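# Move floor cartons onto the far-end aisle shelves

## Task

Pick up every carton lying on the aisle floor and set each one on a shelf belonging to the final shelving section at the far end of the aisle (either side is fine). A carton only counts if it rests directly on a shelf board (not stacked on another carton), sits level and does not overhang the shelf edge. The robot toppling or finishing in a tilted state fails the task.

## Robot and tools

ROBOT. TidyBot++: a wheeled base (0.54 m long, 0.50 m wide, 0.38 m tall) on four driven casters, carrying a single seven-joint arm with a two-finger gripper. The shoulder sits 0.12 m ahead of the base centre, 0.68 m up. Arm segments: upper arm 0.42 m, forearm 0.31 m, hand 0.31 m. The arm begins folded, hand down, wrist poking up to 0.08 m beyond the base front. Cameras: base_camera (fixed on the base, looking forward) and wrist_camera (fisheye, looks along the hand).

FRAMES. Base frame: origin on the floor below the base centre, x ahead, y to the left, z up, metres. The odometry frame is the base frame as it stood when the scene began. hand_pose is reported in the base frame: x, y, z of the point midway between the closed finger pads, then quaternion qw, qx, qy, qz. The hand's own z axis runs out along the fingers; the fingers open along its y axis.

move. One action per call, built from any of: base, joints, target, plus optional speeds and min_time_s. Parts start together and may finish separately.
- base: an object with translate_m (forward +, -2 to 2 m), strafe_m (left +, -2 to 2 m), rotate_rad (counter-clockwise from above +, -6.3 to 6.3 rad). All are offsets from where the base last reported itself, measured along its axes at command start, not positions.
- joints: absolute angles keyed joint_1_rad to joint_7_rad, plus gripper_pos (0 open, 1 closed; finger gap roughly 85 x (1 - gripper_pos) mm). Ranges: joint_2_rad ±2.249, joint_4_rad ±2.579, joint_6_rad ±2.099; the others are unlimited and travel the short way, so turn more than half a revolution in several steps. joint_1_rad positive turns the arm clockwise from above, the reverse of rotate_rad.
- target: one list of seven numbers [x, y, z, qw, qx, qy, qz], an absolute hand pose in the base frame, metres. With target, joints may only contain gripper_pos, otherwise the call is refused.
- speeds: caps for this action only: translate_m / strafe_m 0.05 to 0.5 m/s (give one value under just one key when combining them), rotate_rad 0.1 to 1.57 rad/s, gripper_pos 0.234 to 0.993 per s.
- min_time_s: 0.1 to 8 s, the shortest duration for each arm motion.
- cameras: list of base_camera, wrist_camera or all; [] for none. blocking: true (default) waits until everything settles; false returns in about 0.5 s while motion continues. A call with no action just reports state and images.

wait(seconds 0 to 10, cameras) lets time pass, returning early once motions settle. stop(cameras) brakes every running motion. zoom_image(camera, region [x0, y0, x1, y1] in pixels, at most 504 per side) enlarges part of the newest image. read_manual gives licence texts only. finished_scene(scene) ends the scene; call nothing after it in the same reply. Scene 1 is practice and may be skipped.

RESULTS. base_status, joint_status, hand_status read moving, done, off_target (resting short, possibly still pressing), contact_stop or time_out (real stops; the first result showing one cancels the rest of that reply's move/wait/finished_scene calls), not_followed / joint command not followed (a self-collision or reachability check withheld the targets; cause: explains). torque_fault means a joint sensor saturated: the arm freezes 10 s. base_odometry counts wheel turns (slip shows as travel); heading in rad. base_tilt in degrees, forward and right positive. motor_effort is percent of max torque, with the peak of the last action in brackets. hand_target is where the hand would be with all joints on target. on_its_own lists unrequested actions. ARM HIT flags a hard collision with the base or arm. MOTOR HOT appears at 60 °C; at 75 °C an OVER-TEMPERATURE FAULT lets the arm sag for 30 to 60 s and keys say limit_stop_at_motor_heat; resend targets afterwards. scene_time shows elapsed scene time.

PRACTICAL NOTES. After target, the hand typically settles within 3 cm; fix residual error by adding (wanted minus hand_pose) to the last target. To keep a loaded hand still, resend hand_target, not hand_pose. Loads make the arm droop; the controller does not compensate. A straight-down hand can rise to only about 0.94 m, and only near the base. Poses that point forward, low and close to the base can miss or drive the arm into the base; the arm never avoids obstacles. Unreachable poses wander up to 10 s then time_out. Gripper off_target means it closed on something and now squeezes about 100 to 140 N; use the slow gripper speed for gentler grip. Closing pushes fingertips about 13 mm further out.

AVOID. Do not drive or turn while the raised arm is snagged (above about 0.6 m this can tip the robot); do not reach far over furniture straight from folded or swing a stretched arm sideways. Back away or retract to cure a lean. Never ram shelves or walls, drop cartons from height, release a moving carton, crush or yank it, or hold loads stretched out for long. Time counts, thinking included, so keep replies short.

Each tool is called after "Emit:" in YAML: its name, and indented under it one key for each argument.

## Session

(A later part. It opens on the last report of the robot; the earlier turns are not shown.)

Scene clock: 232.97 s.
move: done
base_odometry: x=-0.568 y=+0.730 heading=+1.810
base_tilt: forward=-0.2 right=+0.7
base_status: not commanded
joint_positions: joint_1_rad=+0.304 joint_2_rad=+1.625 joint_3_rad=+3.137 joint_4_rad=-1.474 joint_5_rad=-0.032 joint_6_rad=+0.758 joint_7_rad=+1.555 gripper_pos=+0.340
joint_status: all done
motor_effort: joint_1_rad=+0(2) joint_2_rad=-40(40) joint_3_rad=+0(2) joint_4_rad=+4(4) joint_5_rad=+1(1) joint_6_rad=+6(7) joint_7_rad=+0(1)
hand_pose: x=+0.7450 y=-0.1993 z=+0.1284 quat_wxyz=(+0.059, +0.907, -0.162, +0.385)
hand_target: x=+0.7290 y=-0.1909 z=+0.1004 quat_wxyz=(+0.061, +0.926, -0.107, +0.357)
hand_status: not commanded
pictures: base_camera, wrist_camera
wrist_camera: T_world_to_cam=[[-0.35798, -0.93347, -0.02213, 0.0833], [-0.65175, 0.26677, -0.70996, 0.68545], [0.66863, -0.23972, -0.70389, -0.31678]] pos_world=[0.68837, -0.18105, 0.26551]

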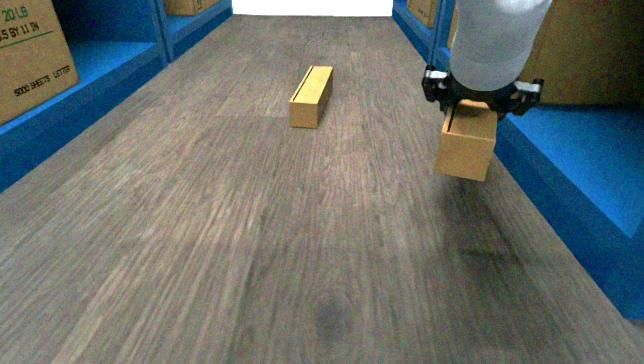

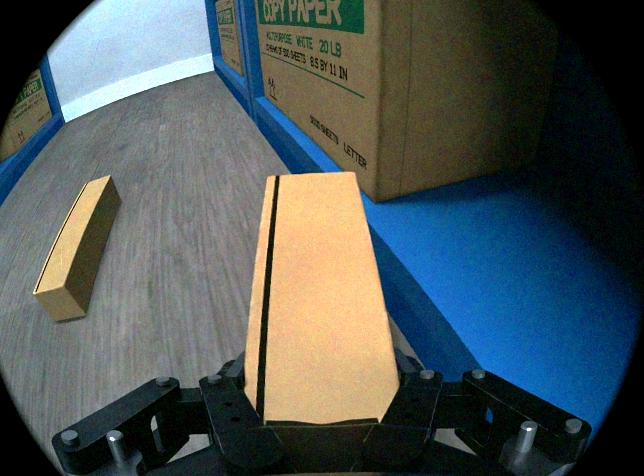

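Emit:
move:
  base: {"strafe_m": 0.06}
  speeds: {"strafe_m": 0.2}

Emit:
move:
  joints: {"joint_2_rad": 1.8, "joint_4_rad": -1.32, "joint_6_rad": 0.68}
  min_time_s: 3
  cameras: ["all"]

Scene clock: 241.23 s.
move: done
base_odometry: x=-0.626 y=+0.716 heading=+1.810
base_tilt: forward=-0.2 right=+0.7
base_status: done
joint_positions: joint_1_rad=+0.306 joint_2_rad=+1.625 joint_3_rad=+3.139 joint_4_rad=-1.473 joint_5_rad=-0.030 joint_6_rad=+0.756 joint_7_rad=+1.555 gripper_pos=+0.340
joint_status: not commanded
motor_effort: joint_1_rad=+0(3) joint_2_rad=-39(40) joint_3_rad=-1(2) joint_4_rad=+4(5) joint_5_rad=+1(1) joint_6_rad=+6(7) joint_7_rad=+0(1)
hand_pose: x=+0.7444 y=-0.2016 z=+0.1281 quat_wxyz=(+0.060, +0.907, -0.162, +0.385)
hand_target: x=+0.7290 y=-0.1909 z=+0.1004 quat_wxyz=(+0.061, +0.926, -0.107, +0.357)
hand_status: not commanded
pictures: none

Scene clock: 244.53 s.
move: done
base_odometry: x=-0.626 y=+0.716 heading=+1.810
base_tilt: forward=-0.2 right=+0.7
base_status: not commanded
joint_positions: joint_1_rad=+0.306 joint_2_rad=+1.749 joint_3_rad=+3.139 joint_4_rad=-1.347 joint_5_rad=-0.030 joint_6_rad=+0.728 joint_7_rad=+1.555 gripper_pos=+0.340
joint_status: all done
motor_effort: joint_1_rad=+0(1) joint_2_rad=-39(41) joint_3_rad=-1(1) joint_4_rad=+4(5) joint_5_rad=+0(1) joint_6_rad=+6(7) joint_7_rad=+0(1)
hand_pose: x=+0.7338 y=-0.1981 z=+0.0705 quat_wxyz=(+0.058, +0.912, -0.163, +0.373)
hand_target: x=+0.7082 y=-0.1842 z=+0.0340 quat_wxyz=(+0.058, +0.933, -0.107, +0.339)
hand_status: not commanded
pictures: base_camera, wrist_camera
wrist_camera: T_world_to_cam=[[-0.35896, -0.93316, -0.01902, 0.07969], [-0.67021, 0.27189, -0.69057, 0.64988], [0.64959, -0.23514, -0.72301, -0.33353]] pos_world=[0.68081, -0.18076, 0.20916]

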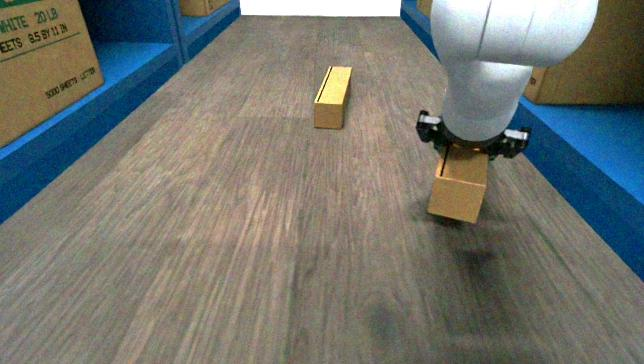

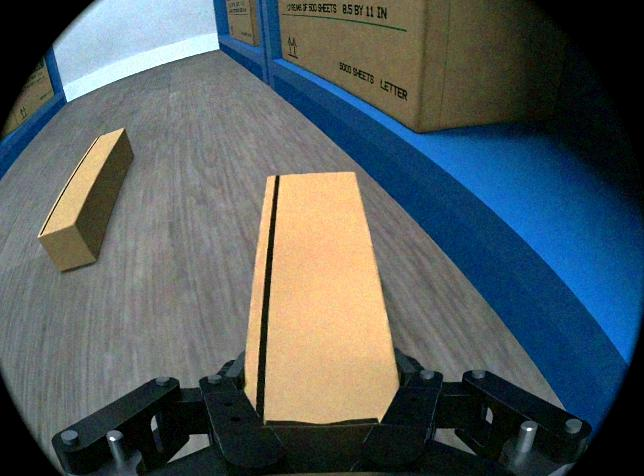

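Emit:
move:
  joints: {"joint_2_rad": 1.885, "joint_4_rad": -1.223, "joint_6_rad": 0.668}
  min_time_s: 3

Scene clock: 252.07 s.
move: done
base_odometry: x=-0.626 y=+0.716 heading=+1.810
base_tilt: forward=-0.2 right=+0.7
base_status: not commanded
joint_positions: joint_1_rad=+0.306 joint_2_rad=+1.833 joint_3_rad=+3.139 joint_4_rad=-1.250 joint_5_rad=-0.030 joint_6_rad=+0.716 joint_7_rad=+1.555 gripper_pos=+0.340
joint_status: all done
motor_effort: joint_1_rad=+0(1) joint_2_rad=-38(40) joint_3_rad=-1(1) joint_4_rad=+4(5) joint_5_rad=+0(1) joint_6_rad=+6(7) joint_7_rad=+0(1)
hand_pose: x=+0.7302 y=-0.1970 z=+0.0362 quat_wxyz=(+0.058, +0.912, -0.163, +0.373)
hand_target: x=+0.7027 y=-0.1823 z=-0.0003 quat_wxyz=(+0.058, +0.933, -0.107, +0.339)
hand_status: not commanded
pictures: none

Emit:
move:
  joints: {"joint_2_rad": 1.901, "joint_4_rad": -1.203, "joint_6_rad": 0.665}
  min_time_s: 2
  cameras: ["all"]

Scene clock: 256.07 s.
move: done
base_odometry: x=-0.626 y=+0.716 heading=+1.810
base_tilt: forward=-0.1 right=+0.7
base_status: not commanded
joint_positions: joint_1_rad=+0.306 joint_2_rad=+1.848 joint_3_rad=+3.139 joint_4_rad=-1.230 joint_5_rad=-0.030 joint_6_rad=+0.713 joint_7_rad=+1.555 gripper_pos=+0.340
joint_status: all done
motor_effort: joint_1_rad=+0(0) joint_2_rad=-38(39) joint_3_rad=-1(1) joint_4_rad=+5(5) joint_5_rad=+0(1) joint_6_rad=+6(7) joint_7_rad=+0(1)
hand_pose: x=+0.7305 y=-0.1970 z=+0.0307 quat_wxyz=(+0.058, +0.911, -0.163, +0.374)
hand_target: x=+0.7021 y=-0.1821 z=-0.0065 quat_wxyz=(+0.058, +0.933, -0.107, +0.339)
hand_status: not commanded
pictures: base_camera, wrist_camera
wrist_camera: T_world_to_cam=[[-0.35911, -0.93309, -0.01947, 0.07882], [-0.66843, 0.27169, -0.69238, 0.6186], [0.65134, -0.23563, -0.72127, -0.36128]] pos_world=[0.67711, -0.17966, 0.16926]

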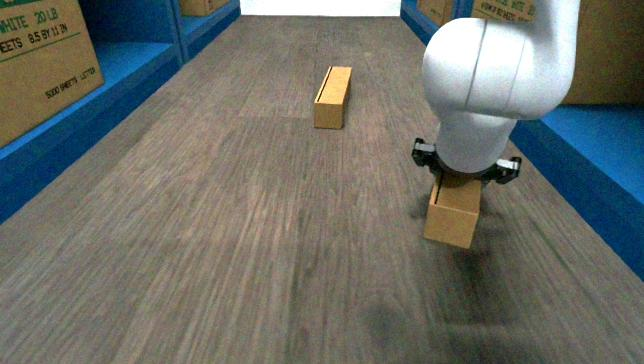

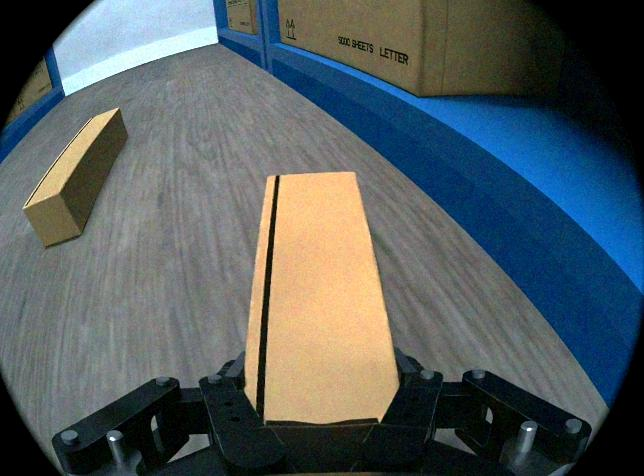

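Emit:
move:
  joints: {"joint_2_rad": 1.912, "joint_4_rad": -1.191, "joint_6_rad": 0.664}
  min_time_s: 1

Emit:
move:
  joints: {"joint_2_rad": 1.922, "joint_4_rad": -1.18, "joint_6_rad": 0.663}
  min_time_s: 1

Scene clock: 260.07 s.
move: done
base_odometry: x=-0.626 y=+0.716 heading=+1.810
base_tilt: forward=-0.2 right=+0.7
base_status: not commanded
joint_positions: joint_1_rad=+0.306 joint_2_rad=+1.853 joint_3_rad=+3.139 joint_4_rad=-1.219 joint_5_rad=-0.030 joint_6_rad=+0.713 joint_7_rad=+1.555 gripper_pos=+0.340
joint_status: all done
motor_effort: joint_1_rad=+0(0) joint_2_rad=-37(39) joint_3_rad=-1(1) joint_4_rad=+5(5) joint_5_rad=+0(1) joint_6_rad=+6(7) joint_7_rad=+0(1)
hand_pose: x=+0.7334 y=-0.1980 z=+0.0304 quat_wxyz=(+0.059, +0.910, -0.163, +0.377)
hand_target: x=+0.7009 y=-0.1817 z=-0.0108 quat_wxyz=(+0.058, +0.933, -0.107, +0.339)
hand_status: not commanded
pictures: none

Scene clock: 261.37 s.
move: done
base_odometry: x=-0.626 y=+0.716 heading=+1.810
base_tilt: forward=-0.2 right=+0.7
base_status: not commanded
joint_positions: joint_1_rad=+0.306 joint_2_rad=+1.857 joint_3_rad=+3.139 joint_4_rad=-1.209 joint_5_rad=-0.030 joint_6_rad=+0.713 joint_7_rad=+1.556 gripper_pos=+0.340
joint_status: all done
motor_effort: joint_1_rad=+0(0) joint_2_rad=-36(38) joint_3_rad=+0(1) joint_4_rad=+5(6) joint_5_rad=+0(1) joint_6_rad=+5(7) joint_7_rad=+0(0)
hand_pose: x=+0.7360 y=-0.1988 z=+0.0303 quat_wxyz=(+0.059, +0.909, -0.162, +0.380)
hand_target: x=+0.6999 y=-0.1813 z=-0.0148 quat_wxyz=(+0.058, +0.933, -0.107, +0.339)
hand_status: not commanded
pictures: none

Emit:
move:
  joints: {"gripper_pos": 0.0}
  speeds: {"gripper_pos": 0.234}
  cameras: ["wrist_camera"]

Scene clock: 265.37 s.
move: done
base_odometry: x=-0.626 y=+0.716 heading=+1.810
base_tilt: forward=-0.2 right=+0.7
base_status: not commanded
joint_positions: joint_1_rad=+0.306 joint_2_rad=+1.867 joint_3_rad=+3.139 joint_4_rad=-1.203 joint_5_rad=-0.030 joint_6_rad=+0.712 joint_7_rad=+1.556 gripper_pos=+0.000
joint_status: all done
motor_effort: joint_1_rad=+0(1) joint_2_rad=-38(38) joint_3_rad=+0(1) joint_4_rad=+5(5) joint_5_rad=+1(1) joint_6_rad=+6(6) joint_7_rad=+0(0)
hand_pose: x=+0.7327 y=-0.1978 z=+0.0250 quat_wxyz=(+0.059, +0.910, -0.162, +0.377)
hand_target: x=+0.6999 y=-0.1813 z=-0.0148 quat_wxyz=(+0.058, +0.933, -0.107, +0.339)
hand_status: not commanded
wrist_camera: T_world_to_cam=[[-0.35858, -0.93329, -0.01951, 0.07846], [-0.66349, 0.26951, -0.69795, 0.61241], [0.65666, -0.23733, -0.71588, -0.37133]] pos_world=[0.6783, -0.17995, 0.16314]

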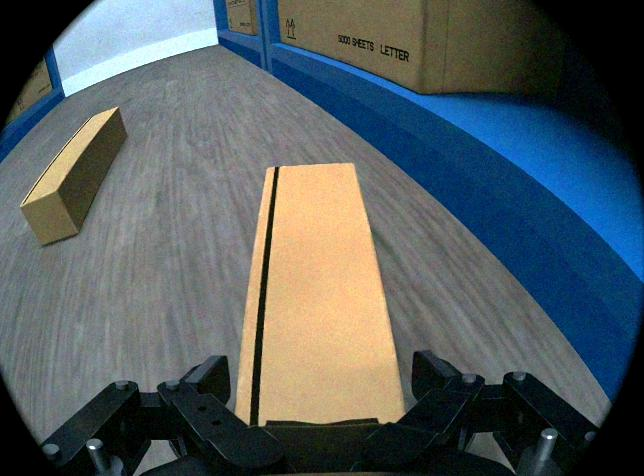

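Emit:
move:
  base: {"strafe_m": -0.036}
  speeds: {"strafe_m": 0.05}
  cameras: ["all"]

Scene clock: 275.80 s.
move: done
base_odometry: x=-0.592 y=+0.724 heading=+1.810
base_tilt: forward=-0.2 right=+0.7
base_status: done
joint_positions: joint_1_rad=+0.307 joint_2_rad=+1.868 joint_3_rad=+3.139 joint_4_rad=-1.202 joint_5_rad=-0.029 joint_6_rad=+0.712 joint_7_rad=+1.556 gripper_pos=+0.000
joint_status: not commanded
motor_effort: joint_1_rad=+0(3) joint_2_rad=-37(38) joint_3_rad=+0(2) joint_4_rad=+4(5) joint_5_rad=+0(1) joint_6_rad=+5(6) joint_7_rad=+0(1)
hand_pose: x=+0.7320 y=-0.1982 z=+0.0244 quat_wxyz=(+0.059, +0.910, -0.163, +0.377)
hand_target: x=+0.6999 y=-0.1813 z=-0.0148 quat_wxyz=(+0.058, +0.933, -0.107, +0.339)
hand_status: not commanded
pictures: base_camera, wrist_camera
wrist_camera: T_world_to_cam=[[-0.35914, -0.93308, -0.01933, 0.07825], [-0.66387, 0.26997, -0.69742, 0.61202], [0.65597, -0.23764, -0.7164, -0.37089]] pos_world=[0.6777, -0.18035, 0.16264]

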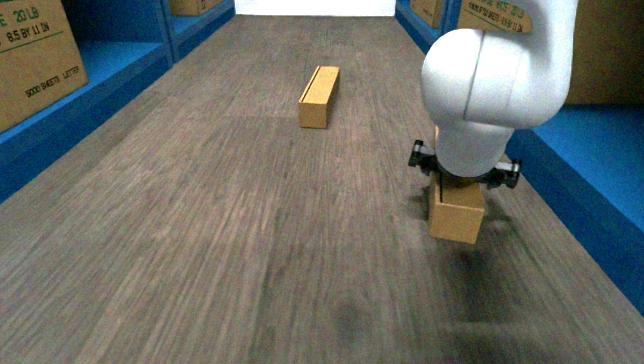

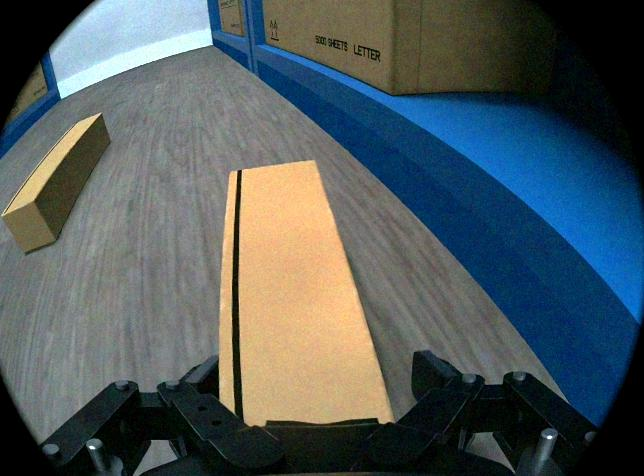

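Emit:
move:
  joints: {"joint_2_rad": 1.59, "joint_4_rad": -1.49, "joint_6_rad": 0.8}
  min_time_s: 3
  cameras: ["all"]

Scene clock: 282.40 s.
move: done
base_odometry: x=-0.592 y=+0.724 heading=+1.810
base_tilt: forward=-0.2 right=+0.7
base_status: not commanded
joint_positions: joint_1_rad=+0.307 joint_2_rad=+1.646 joint_3_rad=+3.139 joint_4_rad=-1.470 joint_5_rad=-0.029 joint_6_rad=+0.754 joint_7_rad=+1.556 gripper_pos=+0.000
joint_status: all done
motor_effort: joint_1_rad=+0(1) joint_2_rad=-38(39) joint_3_rad=-1(1) joint_4_rad=+4(5) joint_5_rad=+1(1) joint_6_rad=+6(7) joint_7_rad=+0(1)
hand_pose: x=+0.7338 y=-0.1988 z=+0.1145 quat_wxyz=(+0.059, +0.911, -0.162, +0.375)
hand_target: x=+0.7644 y=-0.2014 z=+0.1571 quat_wxyz=(+0.070, +0.903, -0.104, +0.412)
hand_status: not commanded
pictures: base_camera, wrist_camera
wrist_camera: T_world_to_cam=[[-0.35865, -0.9333, -0.01779, 0.07944], [-0.66679, 0.26947, -0.69482, 0.67796], [0.65328, -0.23733, -0.71896, -0.30548]] pos_world=[0.68011, -0.18105, 0.25285]

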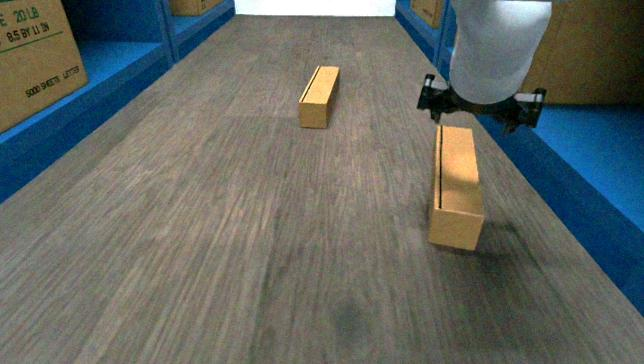

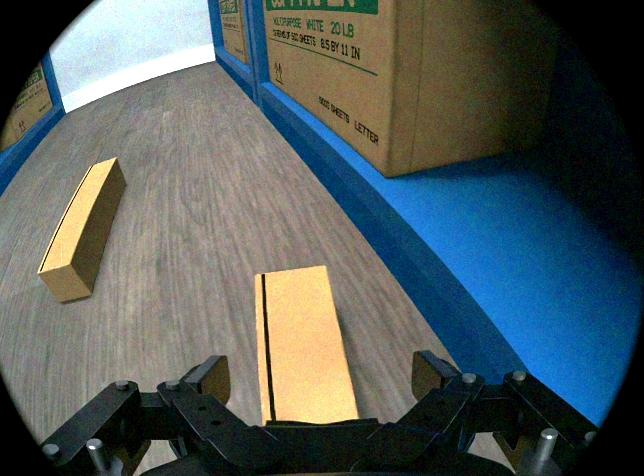

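Emit:
move:
  joints: {"joint_1_rad": 0.042, "joint_2_rad": 1.29, "joint_4_rad": -1.69, "joint_6_rad": 0.65}
  min_time_s: 3

Emit:
move:
  base: {"translate_m": 0.3, "strafe_m": 0.095}
  speeds: {"translate_m": 0.25}
  cameras: ["all"]

Scene clock: 298.00 s.
move: done
base_odometry: x=-0.592 y=+0.724 heading=+1.810
base_tilt: forward=-0.2 right=+0.7
base_status: not commanded
joint_positions: joint_1_rad=+0.050 joint_2_rad=+1.349 joint_3_rad=+3.139 joint_4_rad=-1.669 joint_5_rad=-0.029 joint_6_rad=+0.700 joint_7_rad=+1.556 gripper_pos=+0.000
joint_status: all done
motor_effort: joint_1_rad=+0(2) joint_2_rad=-39(40) joint_3_rad=-1(1) joint_4_rad=+5(6) joint_5_rad=+0(1) joint_6_rad=+6(7) joint_7_rad=+0(1)
hand_pose: x=+0.7958 y=-0.0369 z=+0.2512 quat_wxyz=(+0.010, +0.915, -0.044, +0.400)
hand_target: x=+0.7991 y=-0.0253 z=+0.2737 quat_wxyz=(+0.016, +0.919, +0.017, +0.394)
hand_status: not commanded
pictures: none

Scene clock: 300.07 s.
move: done
base_odometry: x=-0.755 y=+0.993 heading=+1.810
base_tilt: forward=-0.1 right=+0.7
base_status: done
joint_positions: joint_1_rad=+0.047 joint_2_rad=+1.346 joint_3_rad=+3.139 joint_4_rad=-1.676 joint_5_rad=-0.029 joint_6_rad=+0.696 joint_7_rad=+1.556 gripper_pos=+0.000
joint_status: not commanded
motor_effort: joint_1_rad=+0(2) joint_2_rad=-39(40) joint_3_rad=+0(1) joint_4_rad=+5(7) joint_5_rad=+0(1) joint_6_rad=+6(7) joint_7_rad=+0(1)
hand_pose: x=+0.7926 y=-0.0350 z=+0.2503 quat_wxyz=(+0.009, +0.917, -0.043, +0.397)
hand_target: x=+0.7991 y=-0.0253 z=+0.2737 quat_wxyz=(+0.016, +0.919, +0.017, +0.394)
hand_status: not commanded
pictures: base_camera, wrist_camera
wrist_camera: T_world_to_cam=[[-0.1052, -0.99422, -0.02153, 0.05375], [-0.68752, 0.08836, -0.72077, 0.78396], [0.7185, -0.06103, -0.69284, -0.25942]] pos_world=[0.73104, -0.03166, 0.38648]

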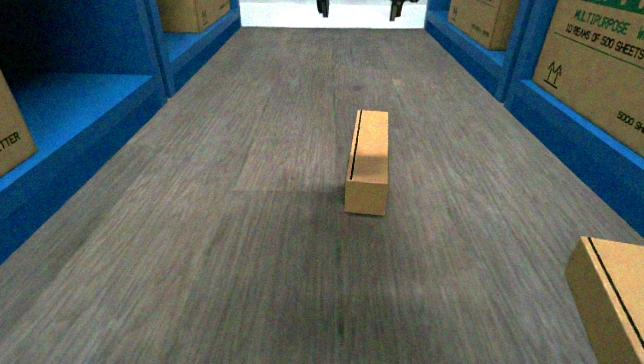

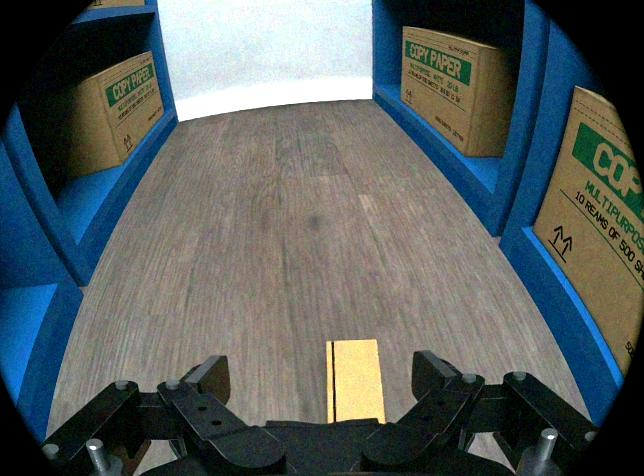

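Emit:
move:
  joints: {"joint_1_rad": 0.118, "joint_2_rad": 1.71, "joint_4_rad": -1.312, "joint_6_rad": 0.6}
  min_time_s: 3
  cameras: ["all"]

Scene clock: 315.80 s.
move: done
base_odometry: x=-0.755 y=+0.993 heading=+1.810
base_tilt: forward=-0.2 right=+0.7
base_status: not commanded
joint_positions: joint_1_rad=+0.106 joint_2_rad=+1.659 joint_3_rad=+3.139 joint_4_rad=-1.337 joint_5_rad=-0.029 joint_6_rad=+0.649 joint_7_rad=+1.556 gripper_pos=+0.000
joint_status: all done
motor_effort: joint_1_rad=+0(1) joint_2_rad=-40(42) joint_3_rad=-1(1) joint_4_rad=+5(7) joint_5_rad=+0(1) joint_6_rad=+6(7) joint_7_rad=+0(1)
hand_pose: x=+0.8013 y=-0.0759 z=+0.1153 quat_wxyz=(+0.020, +0.920, -0.071, +0.386)
hand_target: x=+0.7740 y=-0.0742 z=+0.0770 quat_wxyz=(+0.027, +0.936, -0.017, +0.351)
hand_status: not commanded
pictures: base_camera, wrist_camera
wrist_camera: T_world_to_cam=[[-0.16495, -0.98606, -0.0217, 0.05958], [-0.69674, 0.13207, -0.70507, 0.70516], [0.6981, -0.10118, -0.70881, -0.34658]] pos_world=[0.74309, -0.06944, 0.25282]

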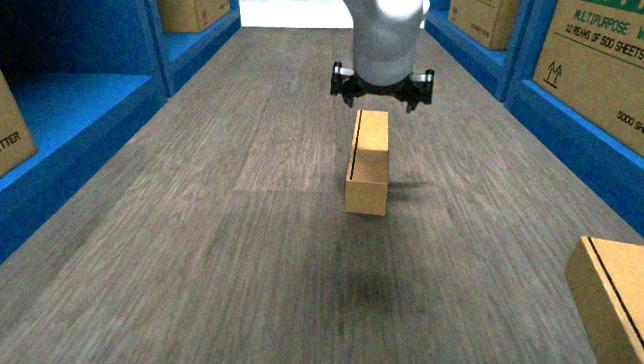

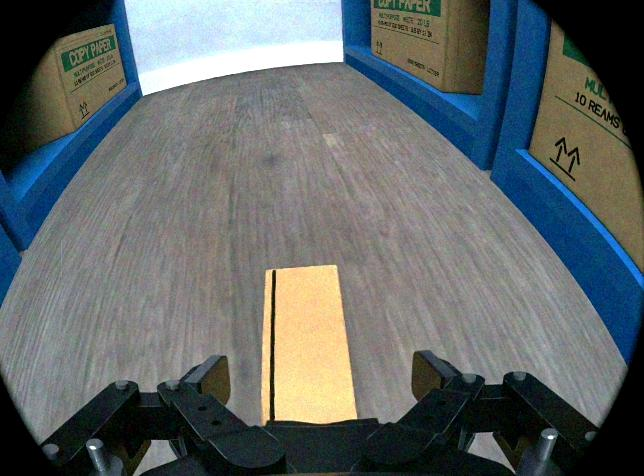

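Emit:
move:
  joints: {"joint_1_rad": 0.088, "joint_2_rad": 1.87, "joint_4_rad": -1.115, "joint_6_rad": 0.57}
  min_time_s: 3
  cameras: ["wrist_camera"]

Scene clock: 326.63 s.
move: done
base_odometry: x=-0.755 y=+0.993 heading=+1.810
base_tilt: forward=-0.2 right=+0.7
base_status: not commanded
joint_positions: joint_1_rad=+0.100 joint_2_rad=+1.815 joint_3_rad=+3.139 joint_4_rad=-1.142 joint_5_rad=-0.029 joint_6_rad=+0.620 joint_7_rad=+1.556 gripper_pos=+0.000
joint_status: all done
motor_effort: joint_1_rad=+0(2) joint_2_rad=-40(42) joint_3_rad=-1(1) joint_4_rad=+6(7) joint_5_rad=+0(1) joint_6_rad=+6(7) joint_7_rad=+0(0)
hand_pose: x=+0.8053 y=-0.0721 z=+0.0550 quat_wxyz=(+0.019, +0.918, -0.068, +0.391)
hand_target: x=+0.7745 y=-0.0542 z=+0.0144 quat_wxyz=(+0.022, +0.935, -0.002, +0.355)
hand_status: not commanded
wrist_camera: T_world_to_cam=[[-0.15895, -0.98702, -0.02303, 0.05793], [-0.69035, 0.12779, -0.7121, 0.65984], [0.7058, -0.09729, -0.7017, -0.39791]] pos_world=[0.74557, -0.06586, 0.192]

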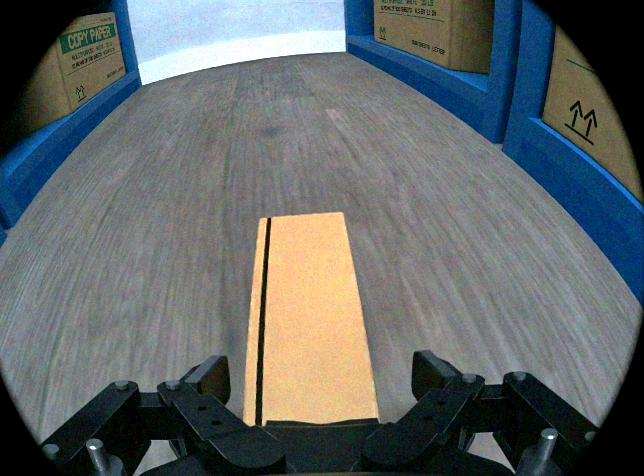

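Emit:
move:
  joints: {"joint_2_rad": 1.93, "joint_4_rad": -1.05, "joint_6_rad": 0.567}
  min_time_s: 2
  cameras: ["wrist_camera"]

Scene clock: 331.33 s.
move: done
base_odometry: x=-0.755 y=+0.993 heading=+1.810
base_tilt: forward=-0.2 right=+0.7
base_status: not commanded
joint_positions: joint_1_rad=+0.100 joint_2_rad=+1.875 joint_3_rad=+3.139 joint_4_rad=-1.078 joint_5_rad=-0.029 joint_6_rad=+0.617 joint_7_rad=+1.556 gripper_pos=+0.000
joint_status: all done
motor_effort: joint_1_rad=+0(1) joint_2_rad=-40(41) joint_3_rad=+0(1) joint_4_rad=+7(7) joint_5_rad=+1(1) joint_6_rad=+6(7) joint_7_rad=+0(1)
hand_pose: x=+0.8003 y=-0.0716 z=+0.0315 quat_wxyz=(+0.019, +0.917, -0.068, +0.391)
hand_target: x=+0.7684 y=-0.0534 z=-0.0088 quat_wxyz=(+0.022, +0.934, -0.002, +0.355)
hand_status: not commanded
wrist_camera: T_world_to_cam=[[-0.15899, -0.98701, -0.02322, 0.05711], [-0.68917, 0.12779, -0.71324, 0.6387], [0.70694, -0.09739, -0.70054, -0.41179]] pos_world=[0.74037, -0.06536, 0.1684]

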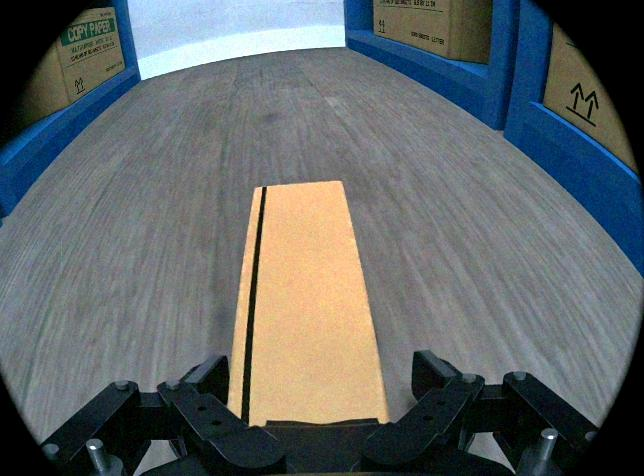

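Emit:
move:
  joints: {"gripper_pos": 0.3}
  speeds: {"gripper_pos": 0.234}

Emit:
move:
  joints: {"gripper_pos": 0.333}
  speeds: {"gripper_pos": 0.234}

Emit:
move:
  joints: {"gripper_pos": 0.345}
  speeds: {"gripper_pos": 0.234}
  cameras: ["wrist_camera"]

Scene clock: 336.43 s.
move: done
base_odometry: x=-0.755 y=+0.993 heading=+1.810
base_tilt: forward=-0.2 right=+0.7
base_status: not commanded
joint_positions: joint_1_rad=+0.099 joint_2_rad=+1.875 joint_3_rad=+3.139 joint_4_rad=-1.077 joint_5_rad=-0.029 joint_6_rad=+0.616 joint_7_rad=+1.556 gripper_pos=+0.299
joint_status: all done
motor_effort: joint_1_rad=+0(1) joint_2_rad=-39(40) joint_3_rad=-1(1) joint_4_rad=+6(7) joint_5_rad=+1(1) joint_6_rad=+6(6) joint_7_rad=+0(0)
hand_pose: x=+0.8009 y=-0.0707 z=+0.0318 quat_wxyz=(+0.019, +0.917, -0.067, +0.392)
hand_target: x=+0.7684 y=-0.0534 z=-0.0088 quat_wxyz=(+0.022, +0.934, -0.002, +0.355)
hand_status: not commanded
pictures: none

Scene clock: 337.33 s.
move: done
base_odometry: x=-0.755 y=+0.993 heading=+1.810
base_tilt: forward=-0.2 right=+0.7
base_status: not commanded
joint_positions: joint_1_rad=+0.098 joint_2_rad=+1.875 joint_3_rad=+3.139 joint_4_rad=-1.075 joint_5_rad=-0.029 joint_6_rad=+0.616 joint_7_rad=+1.556 gripper_pos=+0.329
joint_status: all done
motor_effort: joint_1_rad=+0(1) joint_2_rad=-38(40) joint_3_rad=+0(1) joint_4_rad=+6(6) joint_5_rad=+0(1) joint_6_rad=+5(6) joint_7_rad=+0(0)
hand_pose: x=+0.8016 y=-0.0704 z=+0.0321 quat_wxyz=(+0.019, +0.917, -0.067, +0.392)
hand_target: x=+0.7684 y=-0.0534 z=-0.0088 quat_wxyz=(+0.022, +0.934, -0.002, +0.355)
hand_status: not commanded
pictures: none

Scene clock: 338.40 s.
move: done
base_odometry: x=-0.755 y=+0.993 heading=+1.810
base_tilt: forward=-0.1 right=+0.7
base_status: not commanded
joint_positions: joint_1_rad=+0.098 joint_2_rad=+1.875 joint_3_rad=+3.139 joint_4_rad=-1.075 joint_5_rad=-0.029 joint_6_rad=+0.616 joint_7_rad=+1.556 gripper_pos=+0.341
joint_status: all done
motor_effort: joint_1_rad=+0(0) joint_2_rad=-36(38) joint_3_rad=-1(1) joint_4_rad=+6(7) joint_5_rad=+1(1) joint_6_rad=+5(5) joint_7_rad=+0(0)
hand_pose: x=+0.8018 y=-0.0704 z=+0.0322 quat_wxyz=(+0.019, +0.917, -0.067, +0.393)
hand_target: x=+0.7684 y=-0.0534 z=-0.0088 quat_wxyz=(+0.022, +0.934, -0.002, +0.355)
hand_status: not commanded
wrist_camera: T_world_to_cam=[[-0.15702, -0.98732, -0.02338, 0.05694], [-0.68763, 0.12629, -0.715, 0.63879], [0.70888, -0.09619, -0.69874, -0.41385]] pos_world=[0.74156, -0.06426, 0.16889]

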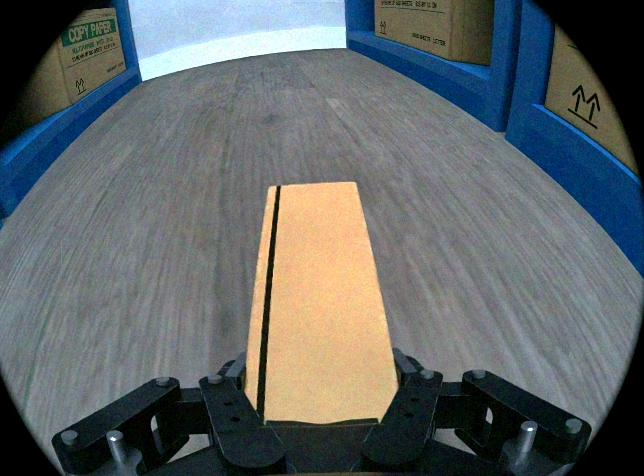

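Emit:
move:
  joints: {"joint_2_rad": 1.5, "joint_4_rad": -1.49, "joint_6_rad": 0.745}
  min_time_s: 3
  cameras: ["all"]

Scene clock: 371.40 s.
move: done
base_odometry: x=-0.755 y=+0.993 heading=+1.810
base_tilt: forward=-0.2 right=+0.7
base_status: not commanded
joint_positions: joint_1_rad=+0.098 joint_2_rad=+1.559 joint_3_rad=+3.139 joint_4_rad=-1.472 joint_5_rad=-0.029 joint_6_rad=+0.697 joint_7_rad=+1.556 gripper_pos=+0.341
joint_status: all done
motor_effort: joint_1_rad=+0(1) joint_2_rad=-41(41) joint_3_rad=+0(1) joint_4_rad=+5(6) joint_5_rad=+1(1) joint_6_rad=+6(7) joint_7_rad=+0(1)
hand_pose: x=+0.7955 y=-0.0701 z=+0.1589 quat_wxyz=(+0.020, +0.917, -0.066, +0.392)
hand_target: x=+0.8269 y=-0.0579 z=+0.2063 quat_wxyz=(+0.026, +0.901, -0.003, +0.432)
hand_status: not commanded
pictures: base_camera, wrist_camera
wrist_camera: T_world_to_cam=[[-0.15664, -0.98743, -0.02109, 0.05858], [-0.68854, 0.12449, -0.71444, 0.7255], [0.70808, -0.09739, -0.69938, -0.32024]] pos_world=[0.73547, -0.06366, 0.29559]

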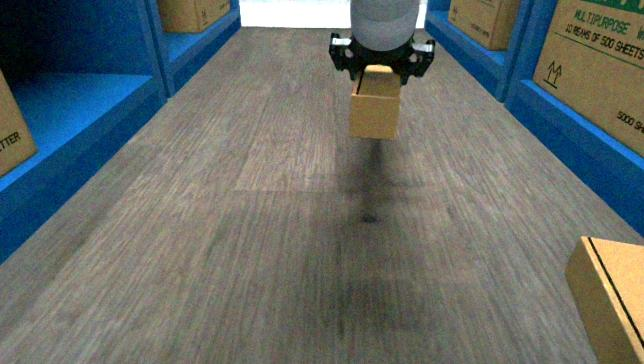

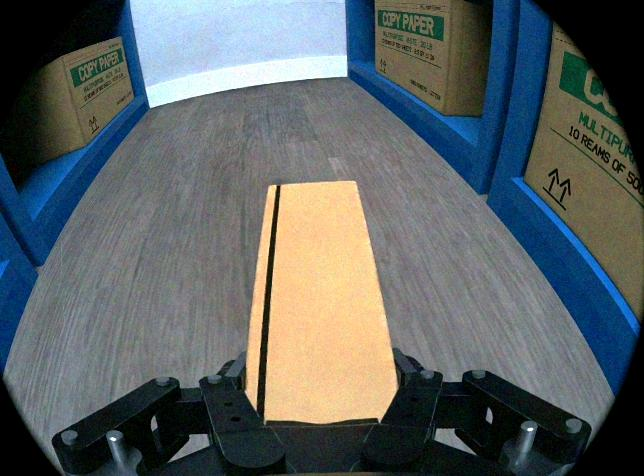

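Emit:
move:
  joints: {"joint_1_rad": 0.0, "joint_2_rad": -0.12, "joint_4_rad": -2.24, "joint_6_rad": -0.95}
  min_time_s: 4
  cameras: ["all"]

Scene clock: 381.17 s.
Motor temperatures (°C): [32 35 23 27 32 37 34]
move: done
base_odometry: x=-0.755 y=+0.993 heading=+1.810
base_tilt: forward=-0.2 right=+0.7
base_status: not commanded
joint_positions: joint_1_rad=+0.013 joint_2_rad=-0.089 joint_3_rad=+3.139 joint_4_rad=-2.217 joint_5_rad=-0.029 joint_6_rad=-0.906 joint_7_rad=+1.556 gripper_pos=+0.341
joint_status: all done
motor_effort: joint_1_rad=+0(2) joint_2_rad=-11(44) joint_3_rad=+0(1) joint_4_rad=+13(14) joint_5_rad=+0(1) joint_6_rad=+1(8) joint_7_rad=+0(0)
hand_pose: x=+0.3819 y=+0.0058 z=+0.6251 quat_wxyz=(-0.012, +0.998, -0.021, +0.054)
hand_target: x=+0.3591 y=-0.0097 z=+0.6251 quat_wxyz=(+0.015, +0.999, +0.026, +0.035)
hand_status: not commanded
pictures: base_camera, wrist_camera
wrist_camera: T_world_to_cam=[[-0.05884, -0.99811, -0.01743, 0.03886], [-0.99359, 0.06025, -0.09563, 0.49446], [0.0965, 0.01169, -0.99526, 0.72398]] pos_world=[0.42372, 0.00054, 0.76852]

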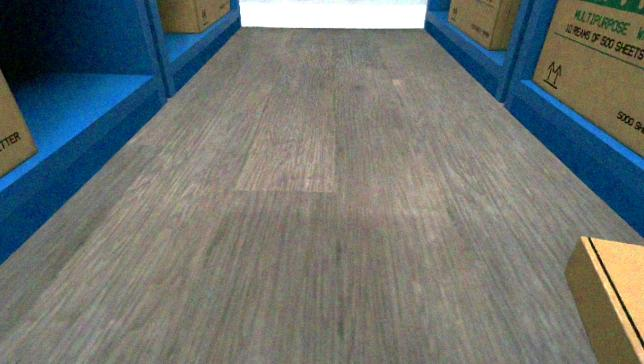

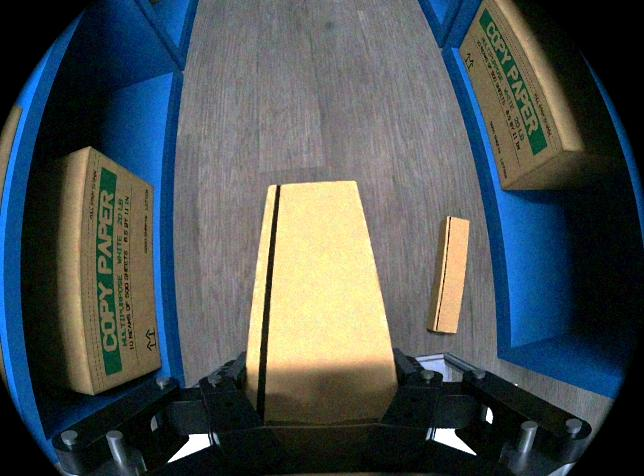

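Emit:
move:
  base: {"rotate_rad": 0.03}
  speeds: {"rotate_rad": 0.2}

Emit:
move:
  base: {"strafe_m": 0.075}
  speeds: {"strafe_m": 0.1}
  cameras: ["all"]

Scene clock: 390.83 s.
move: done
base_odometry: x=-0.755 y=+0.993 heading=+1.840
base_tilt: forward=-0.2 right=+0.7
base_status: done
joint_positions: joint_1_rad=+0.008 joint_2_rad=-0.089 joint_3_rad=+3.140 joint_4_rad=-2.217 joint_5_rad=-0.029 joint_6_rad=-0.907 joint_7_rad=+1.556 gripper_pos=+0.341
joint_status: not commanded
motor_effort: joint_1_rad=+0(1) joint_2_rad=-11(12) joint_3_rad=+0(1) joint_4_rad=+13(13) joint_5_rad=+0(1) joint_6_rad=+1(1) joint_7_rad=+0(1)
hand_pose: x=+0.3813 y=+0.0067 z=+0.6250 quat_wxyz=(-0.012, +0.998, -0.019, +0.053)
hand_target: x=+0.3591 y=-0.0097 z=+0.6251 quat_wxyz=(+0.015, +0.999, +0.026, +0.035)
hand_status: not commanded
pictures: none

Scene clock: 392.17 s.
move: done
base_odometry: x=-0.827 y=+0.974 heading=+1.840
base_tilt: forward=-0.2 right=+0.7
base_status: done
joint_positions: joint_1_rad=+0.007 joint_2_rad=-0.089 joint_3_rad=+3.140 joint_4_rad=-2.217 joint_5_rad=-0.028 joint_6_rad=-0.908 joint_7_rad=+1.556 gripper_pos=+0.341
joint_status: not commanded
motor_effort: joint_1_rad=+0(1) joint_2_rad=-11(11) joint_3_rad=+0(1) joint_4_rad=+13(13) joint_5_rad=+0(1) joint_6_rad=+1(1) joint_7_rad=+0(1)
hand_pose: x=+0.3812 y=+0.0068 z=+0.6250 quat_wxyz=(-0.012, +0.998, -0.018, +0.052)
hand_target: x=+0.3591 y=-0.0097 z=+0.6251 quat_wxyz=(+0.015, +0.999, +0.026, +0.035)
hand_status: not commanded
pictures: base_camera, wrist_camera
wrist_camera: T_world_to_cam=[[-0.05304, -0.99846, -0.01635, 0.03696], [-0.99414, 0.05434, -0.09349, 0.49258], [0.09423, 0.0113, -0.99549, 0.72504]] pos_world=[0.42333, 0.00194, 0.76842]

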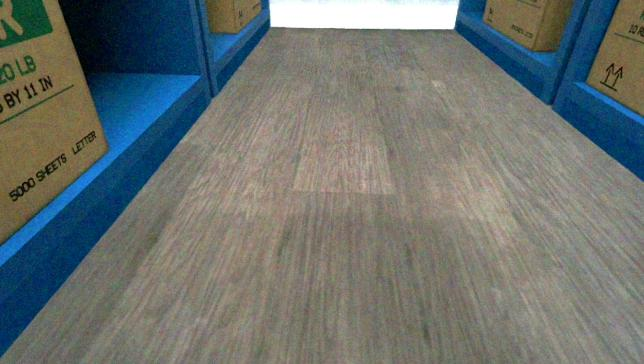

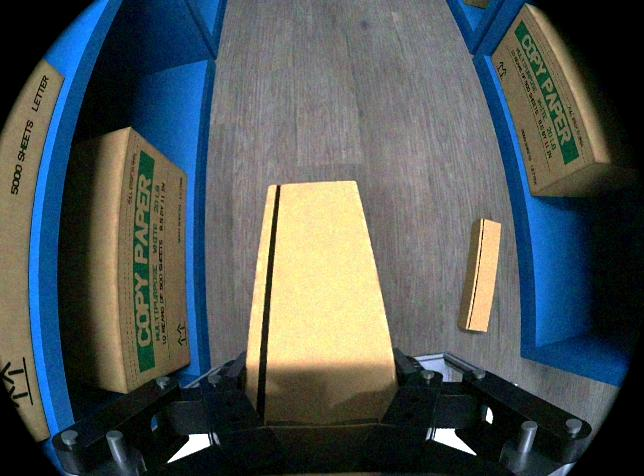

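Emit:
zoom_image:
  camera: "wrist_camera"
  region: [130, 140, 290, 400]

Emit:
zoom_image:
  camera: "wrist_camera"
  region: [400, 140, 600, 400]

Scaled by 1.938.

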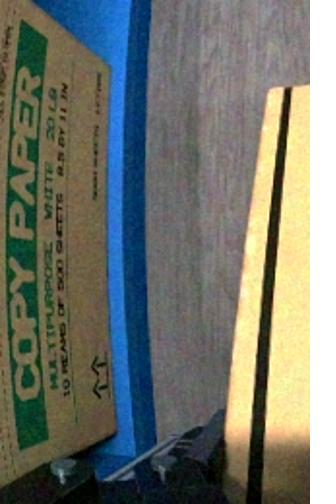

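Scaled by 1.938.

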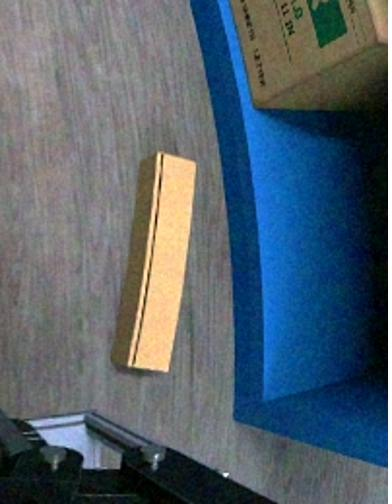

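Emit:
move:
  base: {"translate_m": 0.9}
  speeds: {"translate_m": 0.2}
  cameras: ["all"]

Scene clock: 407.90 s.
move: done
base_odometry: x=-1.067 y=+1.841 heading=+1.840
base_tilt: forward=-0.2 right=+0.7
base_status: done
joint_positions: joint_1_rad=+0.007 joint_2_rad=-0.093 joint_3_rad=+3.140 joint_4_rad=-2.220 joint_5_rad=-0.028 joint_6_rad=-0.912 joint_7_rad=+1.556 gripper_pos=+0.341
joint_status: not commanded
motor_effort: joint_1_rad=+0(0) joint_2_rad=-11(12) joint_3_rad=+0(1) joint_4_rad=+13(14) joint_5_rad=+0(1) joint_6_rad=+1(2) joint_7_rad=+0(1)
hand_pose: x=+0.3789 y=+0.0068 z=+0.6252 quat_wxyz=(-0.012, +0.998, -0.018, +0.051)
hand_target: x=+0.3591 y=-0.0097 z=+0.6251 quat_wxyz=(+0.015, +0.999, +0.026, +0.035)
hand_status: not commanded
pictures: base_camera, wrist_camera
wrist_camera: T_world_to_cam=[[-0.05298, -0.99846, -0.01621, 0.03682], [-0.99437, 0.05424, -0.09108, 0.48884], [0.09182, 0.01129, -0.99571, 0.72641]] pos_world=[0.42134, 0.00204, 0.76842]

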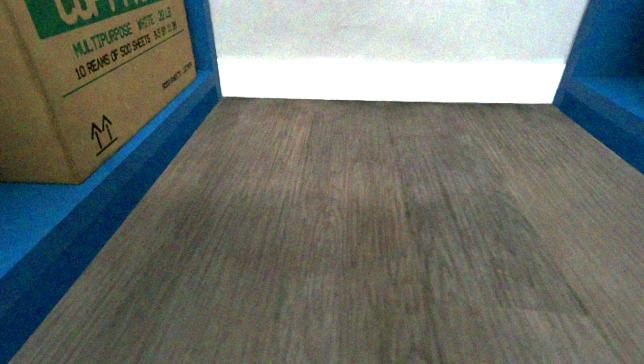

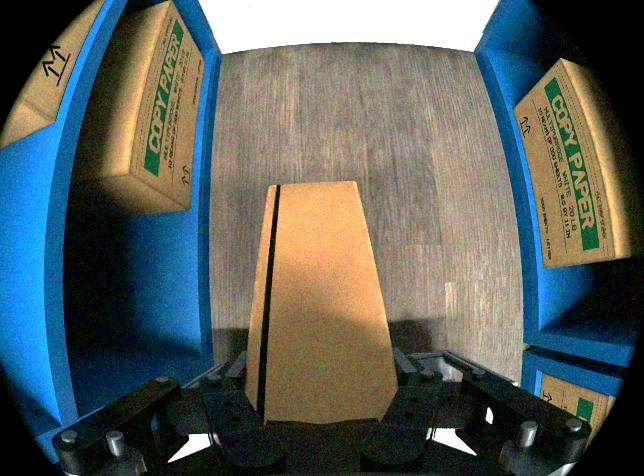

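Emit:
move:
  base: {"translate_m": 0.62}
  speeds: {"translate_m": 0.2}
  cameras: ["all"]

Emit:
move:
  joints: {"joint_1_rad": 1.59}
  min_time_s: 4
  cameras: ["all"]

Scene clock: 417.50 s.
move: done
base_odometry: x=-1.231 y=+2.439 heading=+1.840
base_tilt: forward=-0.2 right=+0.7
base_status: done
joint_positions: joint_1_rad=+0.007 joint_2_rad=-0.096 joint_3_rad=+3.140 joint_4_rad=-2.222 joint_5_rad=-0.028 joint_6_rad=-0.913 joint_7_rad=+1.556 gripper_pos=+0.341
joint_status: not commanded
motor_effort: joint_1_rad=+0(0) joint_2_rad=-10(13) joint_3_rad=+0(1) joint_4_rad=+13(14) joint_5_rad=+0(0) joint_6_rad=+1(2) joint_7_rad=+0(1)
hand_pose: x=+0.3776 y=+0.0068 z=+0.6253 quat_wxyz=(-0.012, +0.998, -0.018, +0.051)
hand_target: x=+0.3591 y=-0.0097 z=+0.6251 quat_wxyz=(+0.015, +0.999, +0.026, +0.035)
hand_status: not commanded
pictures: base_camera, wrist_camera
wrist_camera: T_world_to_cam=[[-0.05288, -0.99847, -0.01626, 0.03676], [-0.99444, 0.05414, -0.09029, 0.48718], [0.09103, 0.0114, -0.99578, 0.727]] pos_world=[0.42024, 0.00204, 0.76852]

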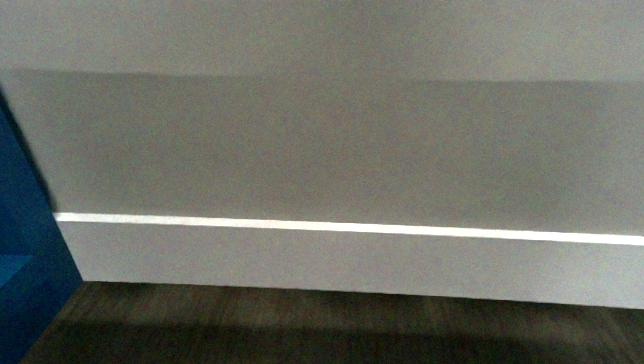

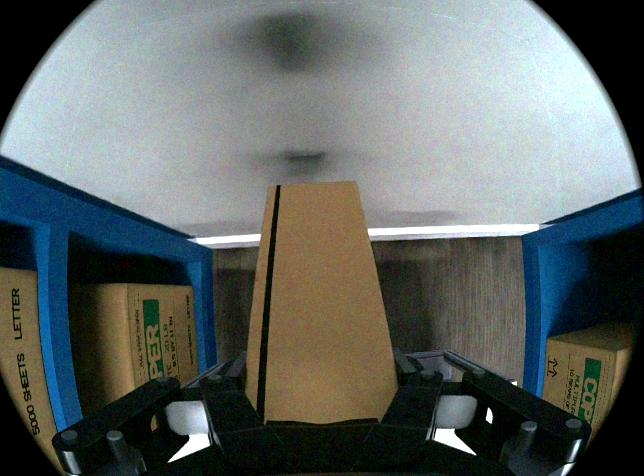

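Scene clock: 421.80 s.
move: done
base_odometry: x=-1.231 y=+2.439 heading=+1.840
base_tilt: forward=-0.2 right=+0.7
base_status: not commanded
joint_positions: joint_1_rad=+1.578 joint_2_rad=-0.096 joint_3_rad=+3.140 joint_4_rad=-2.222 joint_5_rad=-0.028 joint_6_rad=-0.913 joint_7_rad=+1.556 gripper_pos=+0.341
joint_status: all done
motor_effort: joint_1_rad=+0(2) joint_2_rad=-11(11) joint_3_rad=+0(1) joint_4_rad=+13(13) joint_5_rad=+0(1) joint_6_rad=+1(1) joint_7_rad=+0(1)
hand_pose: x=+0.1257 y=-0.2586 z=+0.6253 quat_wxyz=(+0.028, +0.693, -0.719, +0.044)
hand_target: x=+0.1047 y=-0.2399 z=+0.6251 quat_wxyz=(+0.036, +0.718, -0.695, +0.014)
hand_status: not commanded
pictures: base_camera, wrist_camera
wrist_camera: T_world_to_cam=[[-0.99844, 0.0535, -0.01622, 0.14923], [0.05475, 0.9944, -0.09037, 0.36239], [0.0113, -0.09112, -0.99578, 0.73646]] pos_world=[0.12084, -0.30124, 0.76852]

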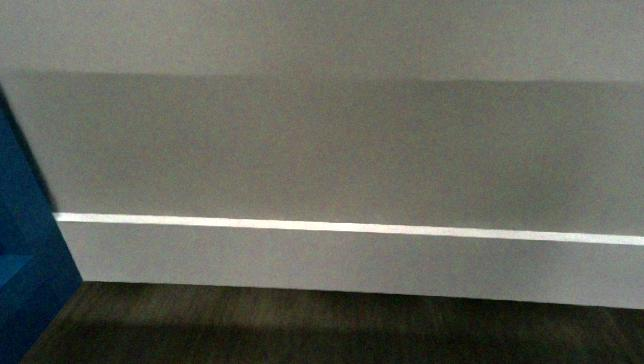

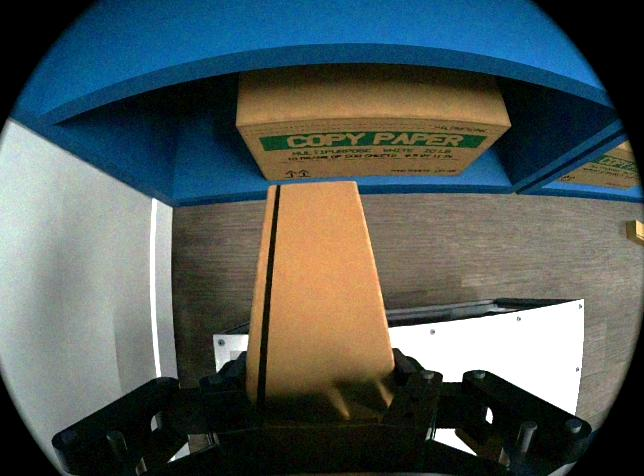

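Emit:
move:
  joints: {"joint_2_rad": -0.21, "joint_4_rad": -1.777, "joint_6_rad": -1.5}
  min_time_s: 3
  cameras: ["wrist_camera"]

Emit:
move:
  joints: {"joint_2_rad": -0.08, "joint_4_rad": -2.21, "joint_6_rad": -0.2}
  min_time_s: 4
  cameras: ["wrist_camera"]

Scene clock: 443.03 s.
move: done
base_odometry: x=-1.231 y=+2.439 heading=+1.840
base_tilt: forward=-0.2 right=+0.7
base_status: not commanded
joint_positions: joint_1_rad=+1.578 joint_2_rad=-0.175 joint_3_rad=+3.140 joint_4_rad=-1.811 joint_5_rad=-0.028 joint_6_rad=-1.457 joint_7_rad=+1.556 gripper_pos=+0.341
joint_status: all done
motor_effort: joint_1_rad=+0(1) joint_2_rad=-10(12) joint_3_rad=+0(1) joint_4_rad=+14(15) joint_5_rad=+0(0) joint_6_rad=+0(1) joint_7_rad=+0(1)
hand_pose: x=+0.1275 y=-0.2558 z=+0.7650 quat_wxyz=(+0.008, +0.699, -0.715, +0.027)
hand_target: x=+0.1021 y=-0.2496 z=+0.7843 quat_wxyz=(+0.039, +0.711, -0.702, +0.013)
hand_status: not commanded
wrist_camera: T_world_to_cam=[[-0.99902, 0.04017, -0.01859, 0.15162], [0.04086, 0.99844, -0.03809, 0.33489], [0.01703, -0.03881, -0.9991, 0.89096]] pos_world=[0.12262, -0.30588, 0.90574]

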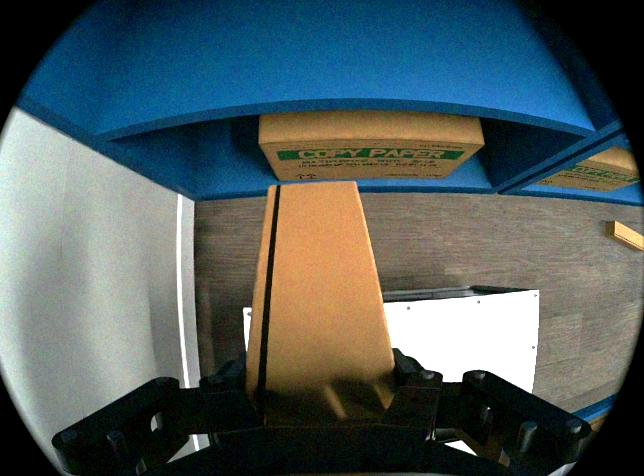

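Scene clock: 447.67 s.
move: done
base_odometry: x=-1.231 y=+2.439 heading=+1.840
base_tilt: forward=-0.2 right=+0.7
base_status: not commanded
joint_positions: joint_1_rad=+1.578 joint_2_rad=-0.113 joint_3_rad=+3.140 joint_4_rad=-2.186 joint_5_rad=-0.028 joint_6_rad=-0.250 joint_7_rad=+1.556 gripper_pos=+0.341
joint_status: all done
motor_effort: joint_1_rad=+0(0) joint_2_rad=-13(14) joint_3_rad=+0(1) joint_4_rad=+16(17) joint_5_rad=+0(1) joint_6_rad=+6(7) joint_7_rad=+1(1)
hand_pose: x=+0.1197 y=-0.4557 z=+0.7362 quat_wxyz=(+0.274, +0.634, -0.663, +0.289)
hand_target: x=+0.1054 y=-0.4586 z=+0.7202 quat_wxyz=(+0.295, +0.664, -0.635, +0.262)
hand_status: not commanded
wrist_camera: T_world_to_cam=[[-0.99798, 0.04908, -0.04024, 0.17126], [0.06299, 0.68889, -0.72213, 0.89354], [-0.00772, -0.7232, -0.69059, 0.31861]] pos_world=[0.11709, -0.39353, 0.87217]

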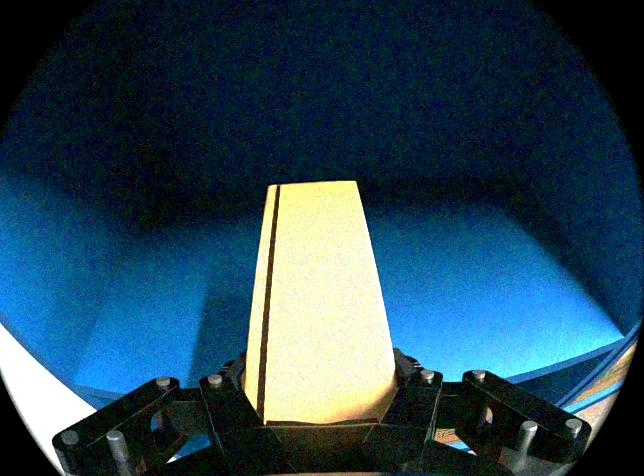

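Emit:
move:
  joints: {"joint_2_rad": 0.63, "joint_4_rad": -1.66, "joint_6_rad": -0.006}
  min_time_s: 4
  cameras: ["wrist_camera"]

Scene clock: 466.03 s.
move: done
base_odometry: x=-1.231 y=+2.439 heading=+1.840
base_tilt: forward=-0.2 right=+0.7
base_status: not commanded
joint_positions: joint_1_rad=+1.578 joint_2_rad=+0.588 joint_3_rad=+3.140 joint_4_rad=-1.695 joint_5_rad=-0.028 joint_6_rad=-0.054 joint_7_rad=+1.556 gripper_pos=+0.341
joint_status: all done
motor_effort: joint_1_rad=+0(1) joint_2_rad=-34(36) joint_3_rad=-1(1) joint_4_rad=+14(17) joint_5_rad=+0(1) joint_6_rad=+6(7) joint_7_rad=+0(1)
hand_pose: x=+0.1165 y=-0.6954 z=+0.6104 quat_wxyz=(+0.271, +0.635, -0.666, +0.282)
hand_target: x=+0.1013 y=-0.7172 z=+0.6082 quat_wxyz=(+0.306, +0.661, -0.628, +0.273)
hand_status: not commanded
wrist_camera: T_world_to_cam=[[-0.99782, 0.05444, -0.0373, 0.17663], [0.06478, 0.69981, -0.71139, 0.96891], [-0.01263, -0.71226, -0.70181, 0.07344]] pos_world=[0.11441, -0.63536, 0.7474]

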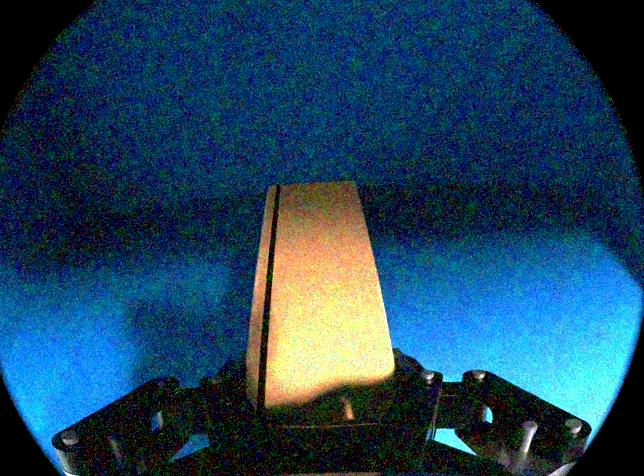

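Emit:
move:
  joints: {"joint_2_rad": 0.701, "joint_4_rad": -1.648, "joint_6_rad": 0.053}
  min_time_s: 3

Scene clock: 475.73 s.
move: done
base_odometry: x=-1.231 y=+2.439 heading=+1.840
base_tilt: forward=-0.2 right=+0.7
base_status: not commanded
joint_positions: joint_1_rad=+1.578 joint_2_rad=+0.651 joint_3_rad=+3.140 joint_4_rad=-1.685 joint_5_rad=-0.028 joint_6_rad=+0.004 joint_7_rad=+1.556 gripper_pos=+0.341
joint_status: all done
motor_effort: joint_1_rad=+0(0) joint_2_rad=-36(36) joint_3_rad=+0(1) joint_4_rad=+14(15) joint_5_rad=+0(1) joint_6_rad=+6(7) joint_7_rad=+0(1)
hand_pose: x=+0.1159 y=-0.7068 z=+0.5836 quat_wxyz=(+0.273, +0.634, -0.666, +0.283)
hand_target: x=+0.1017 y=-0.7281 z=+0.5761 quat_wxyz=(+0.306, +0.662, -0.627, +0.274)
hand_status: not commanded
pictures: none


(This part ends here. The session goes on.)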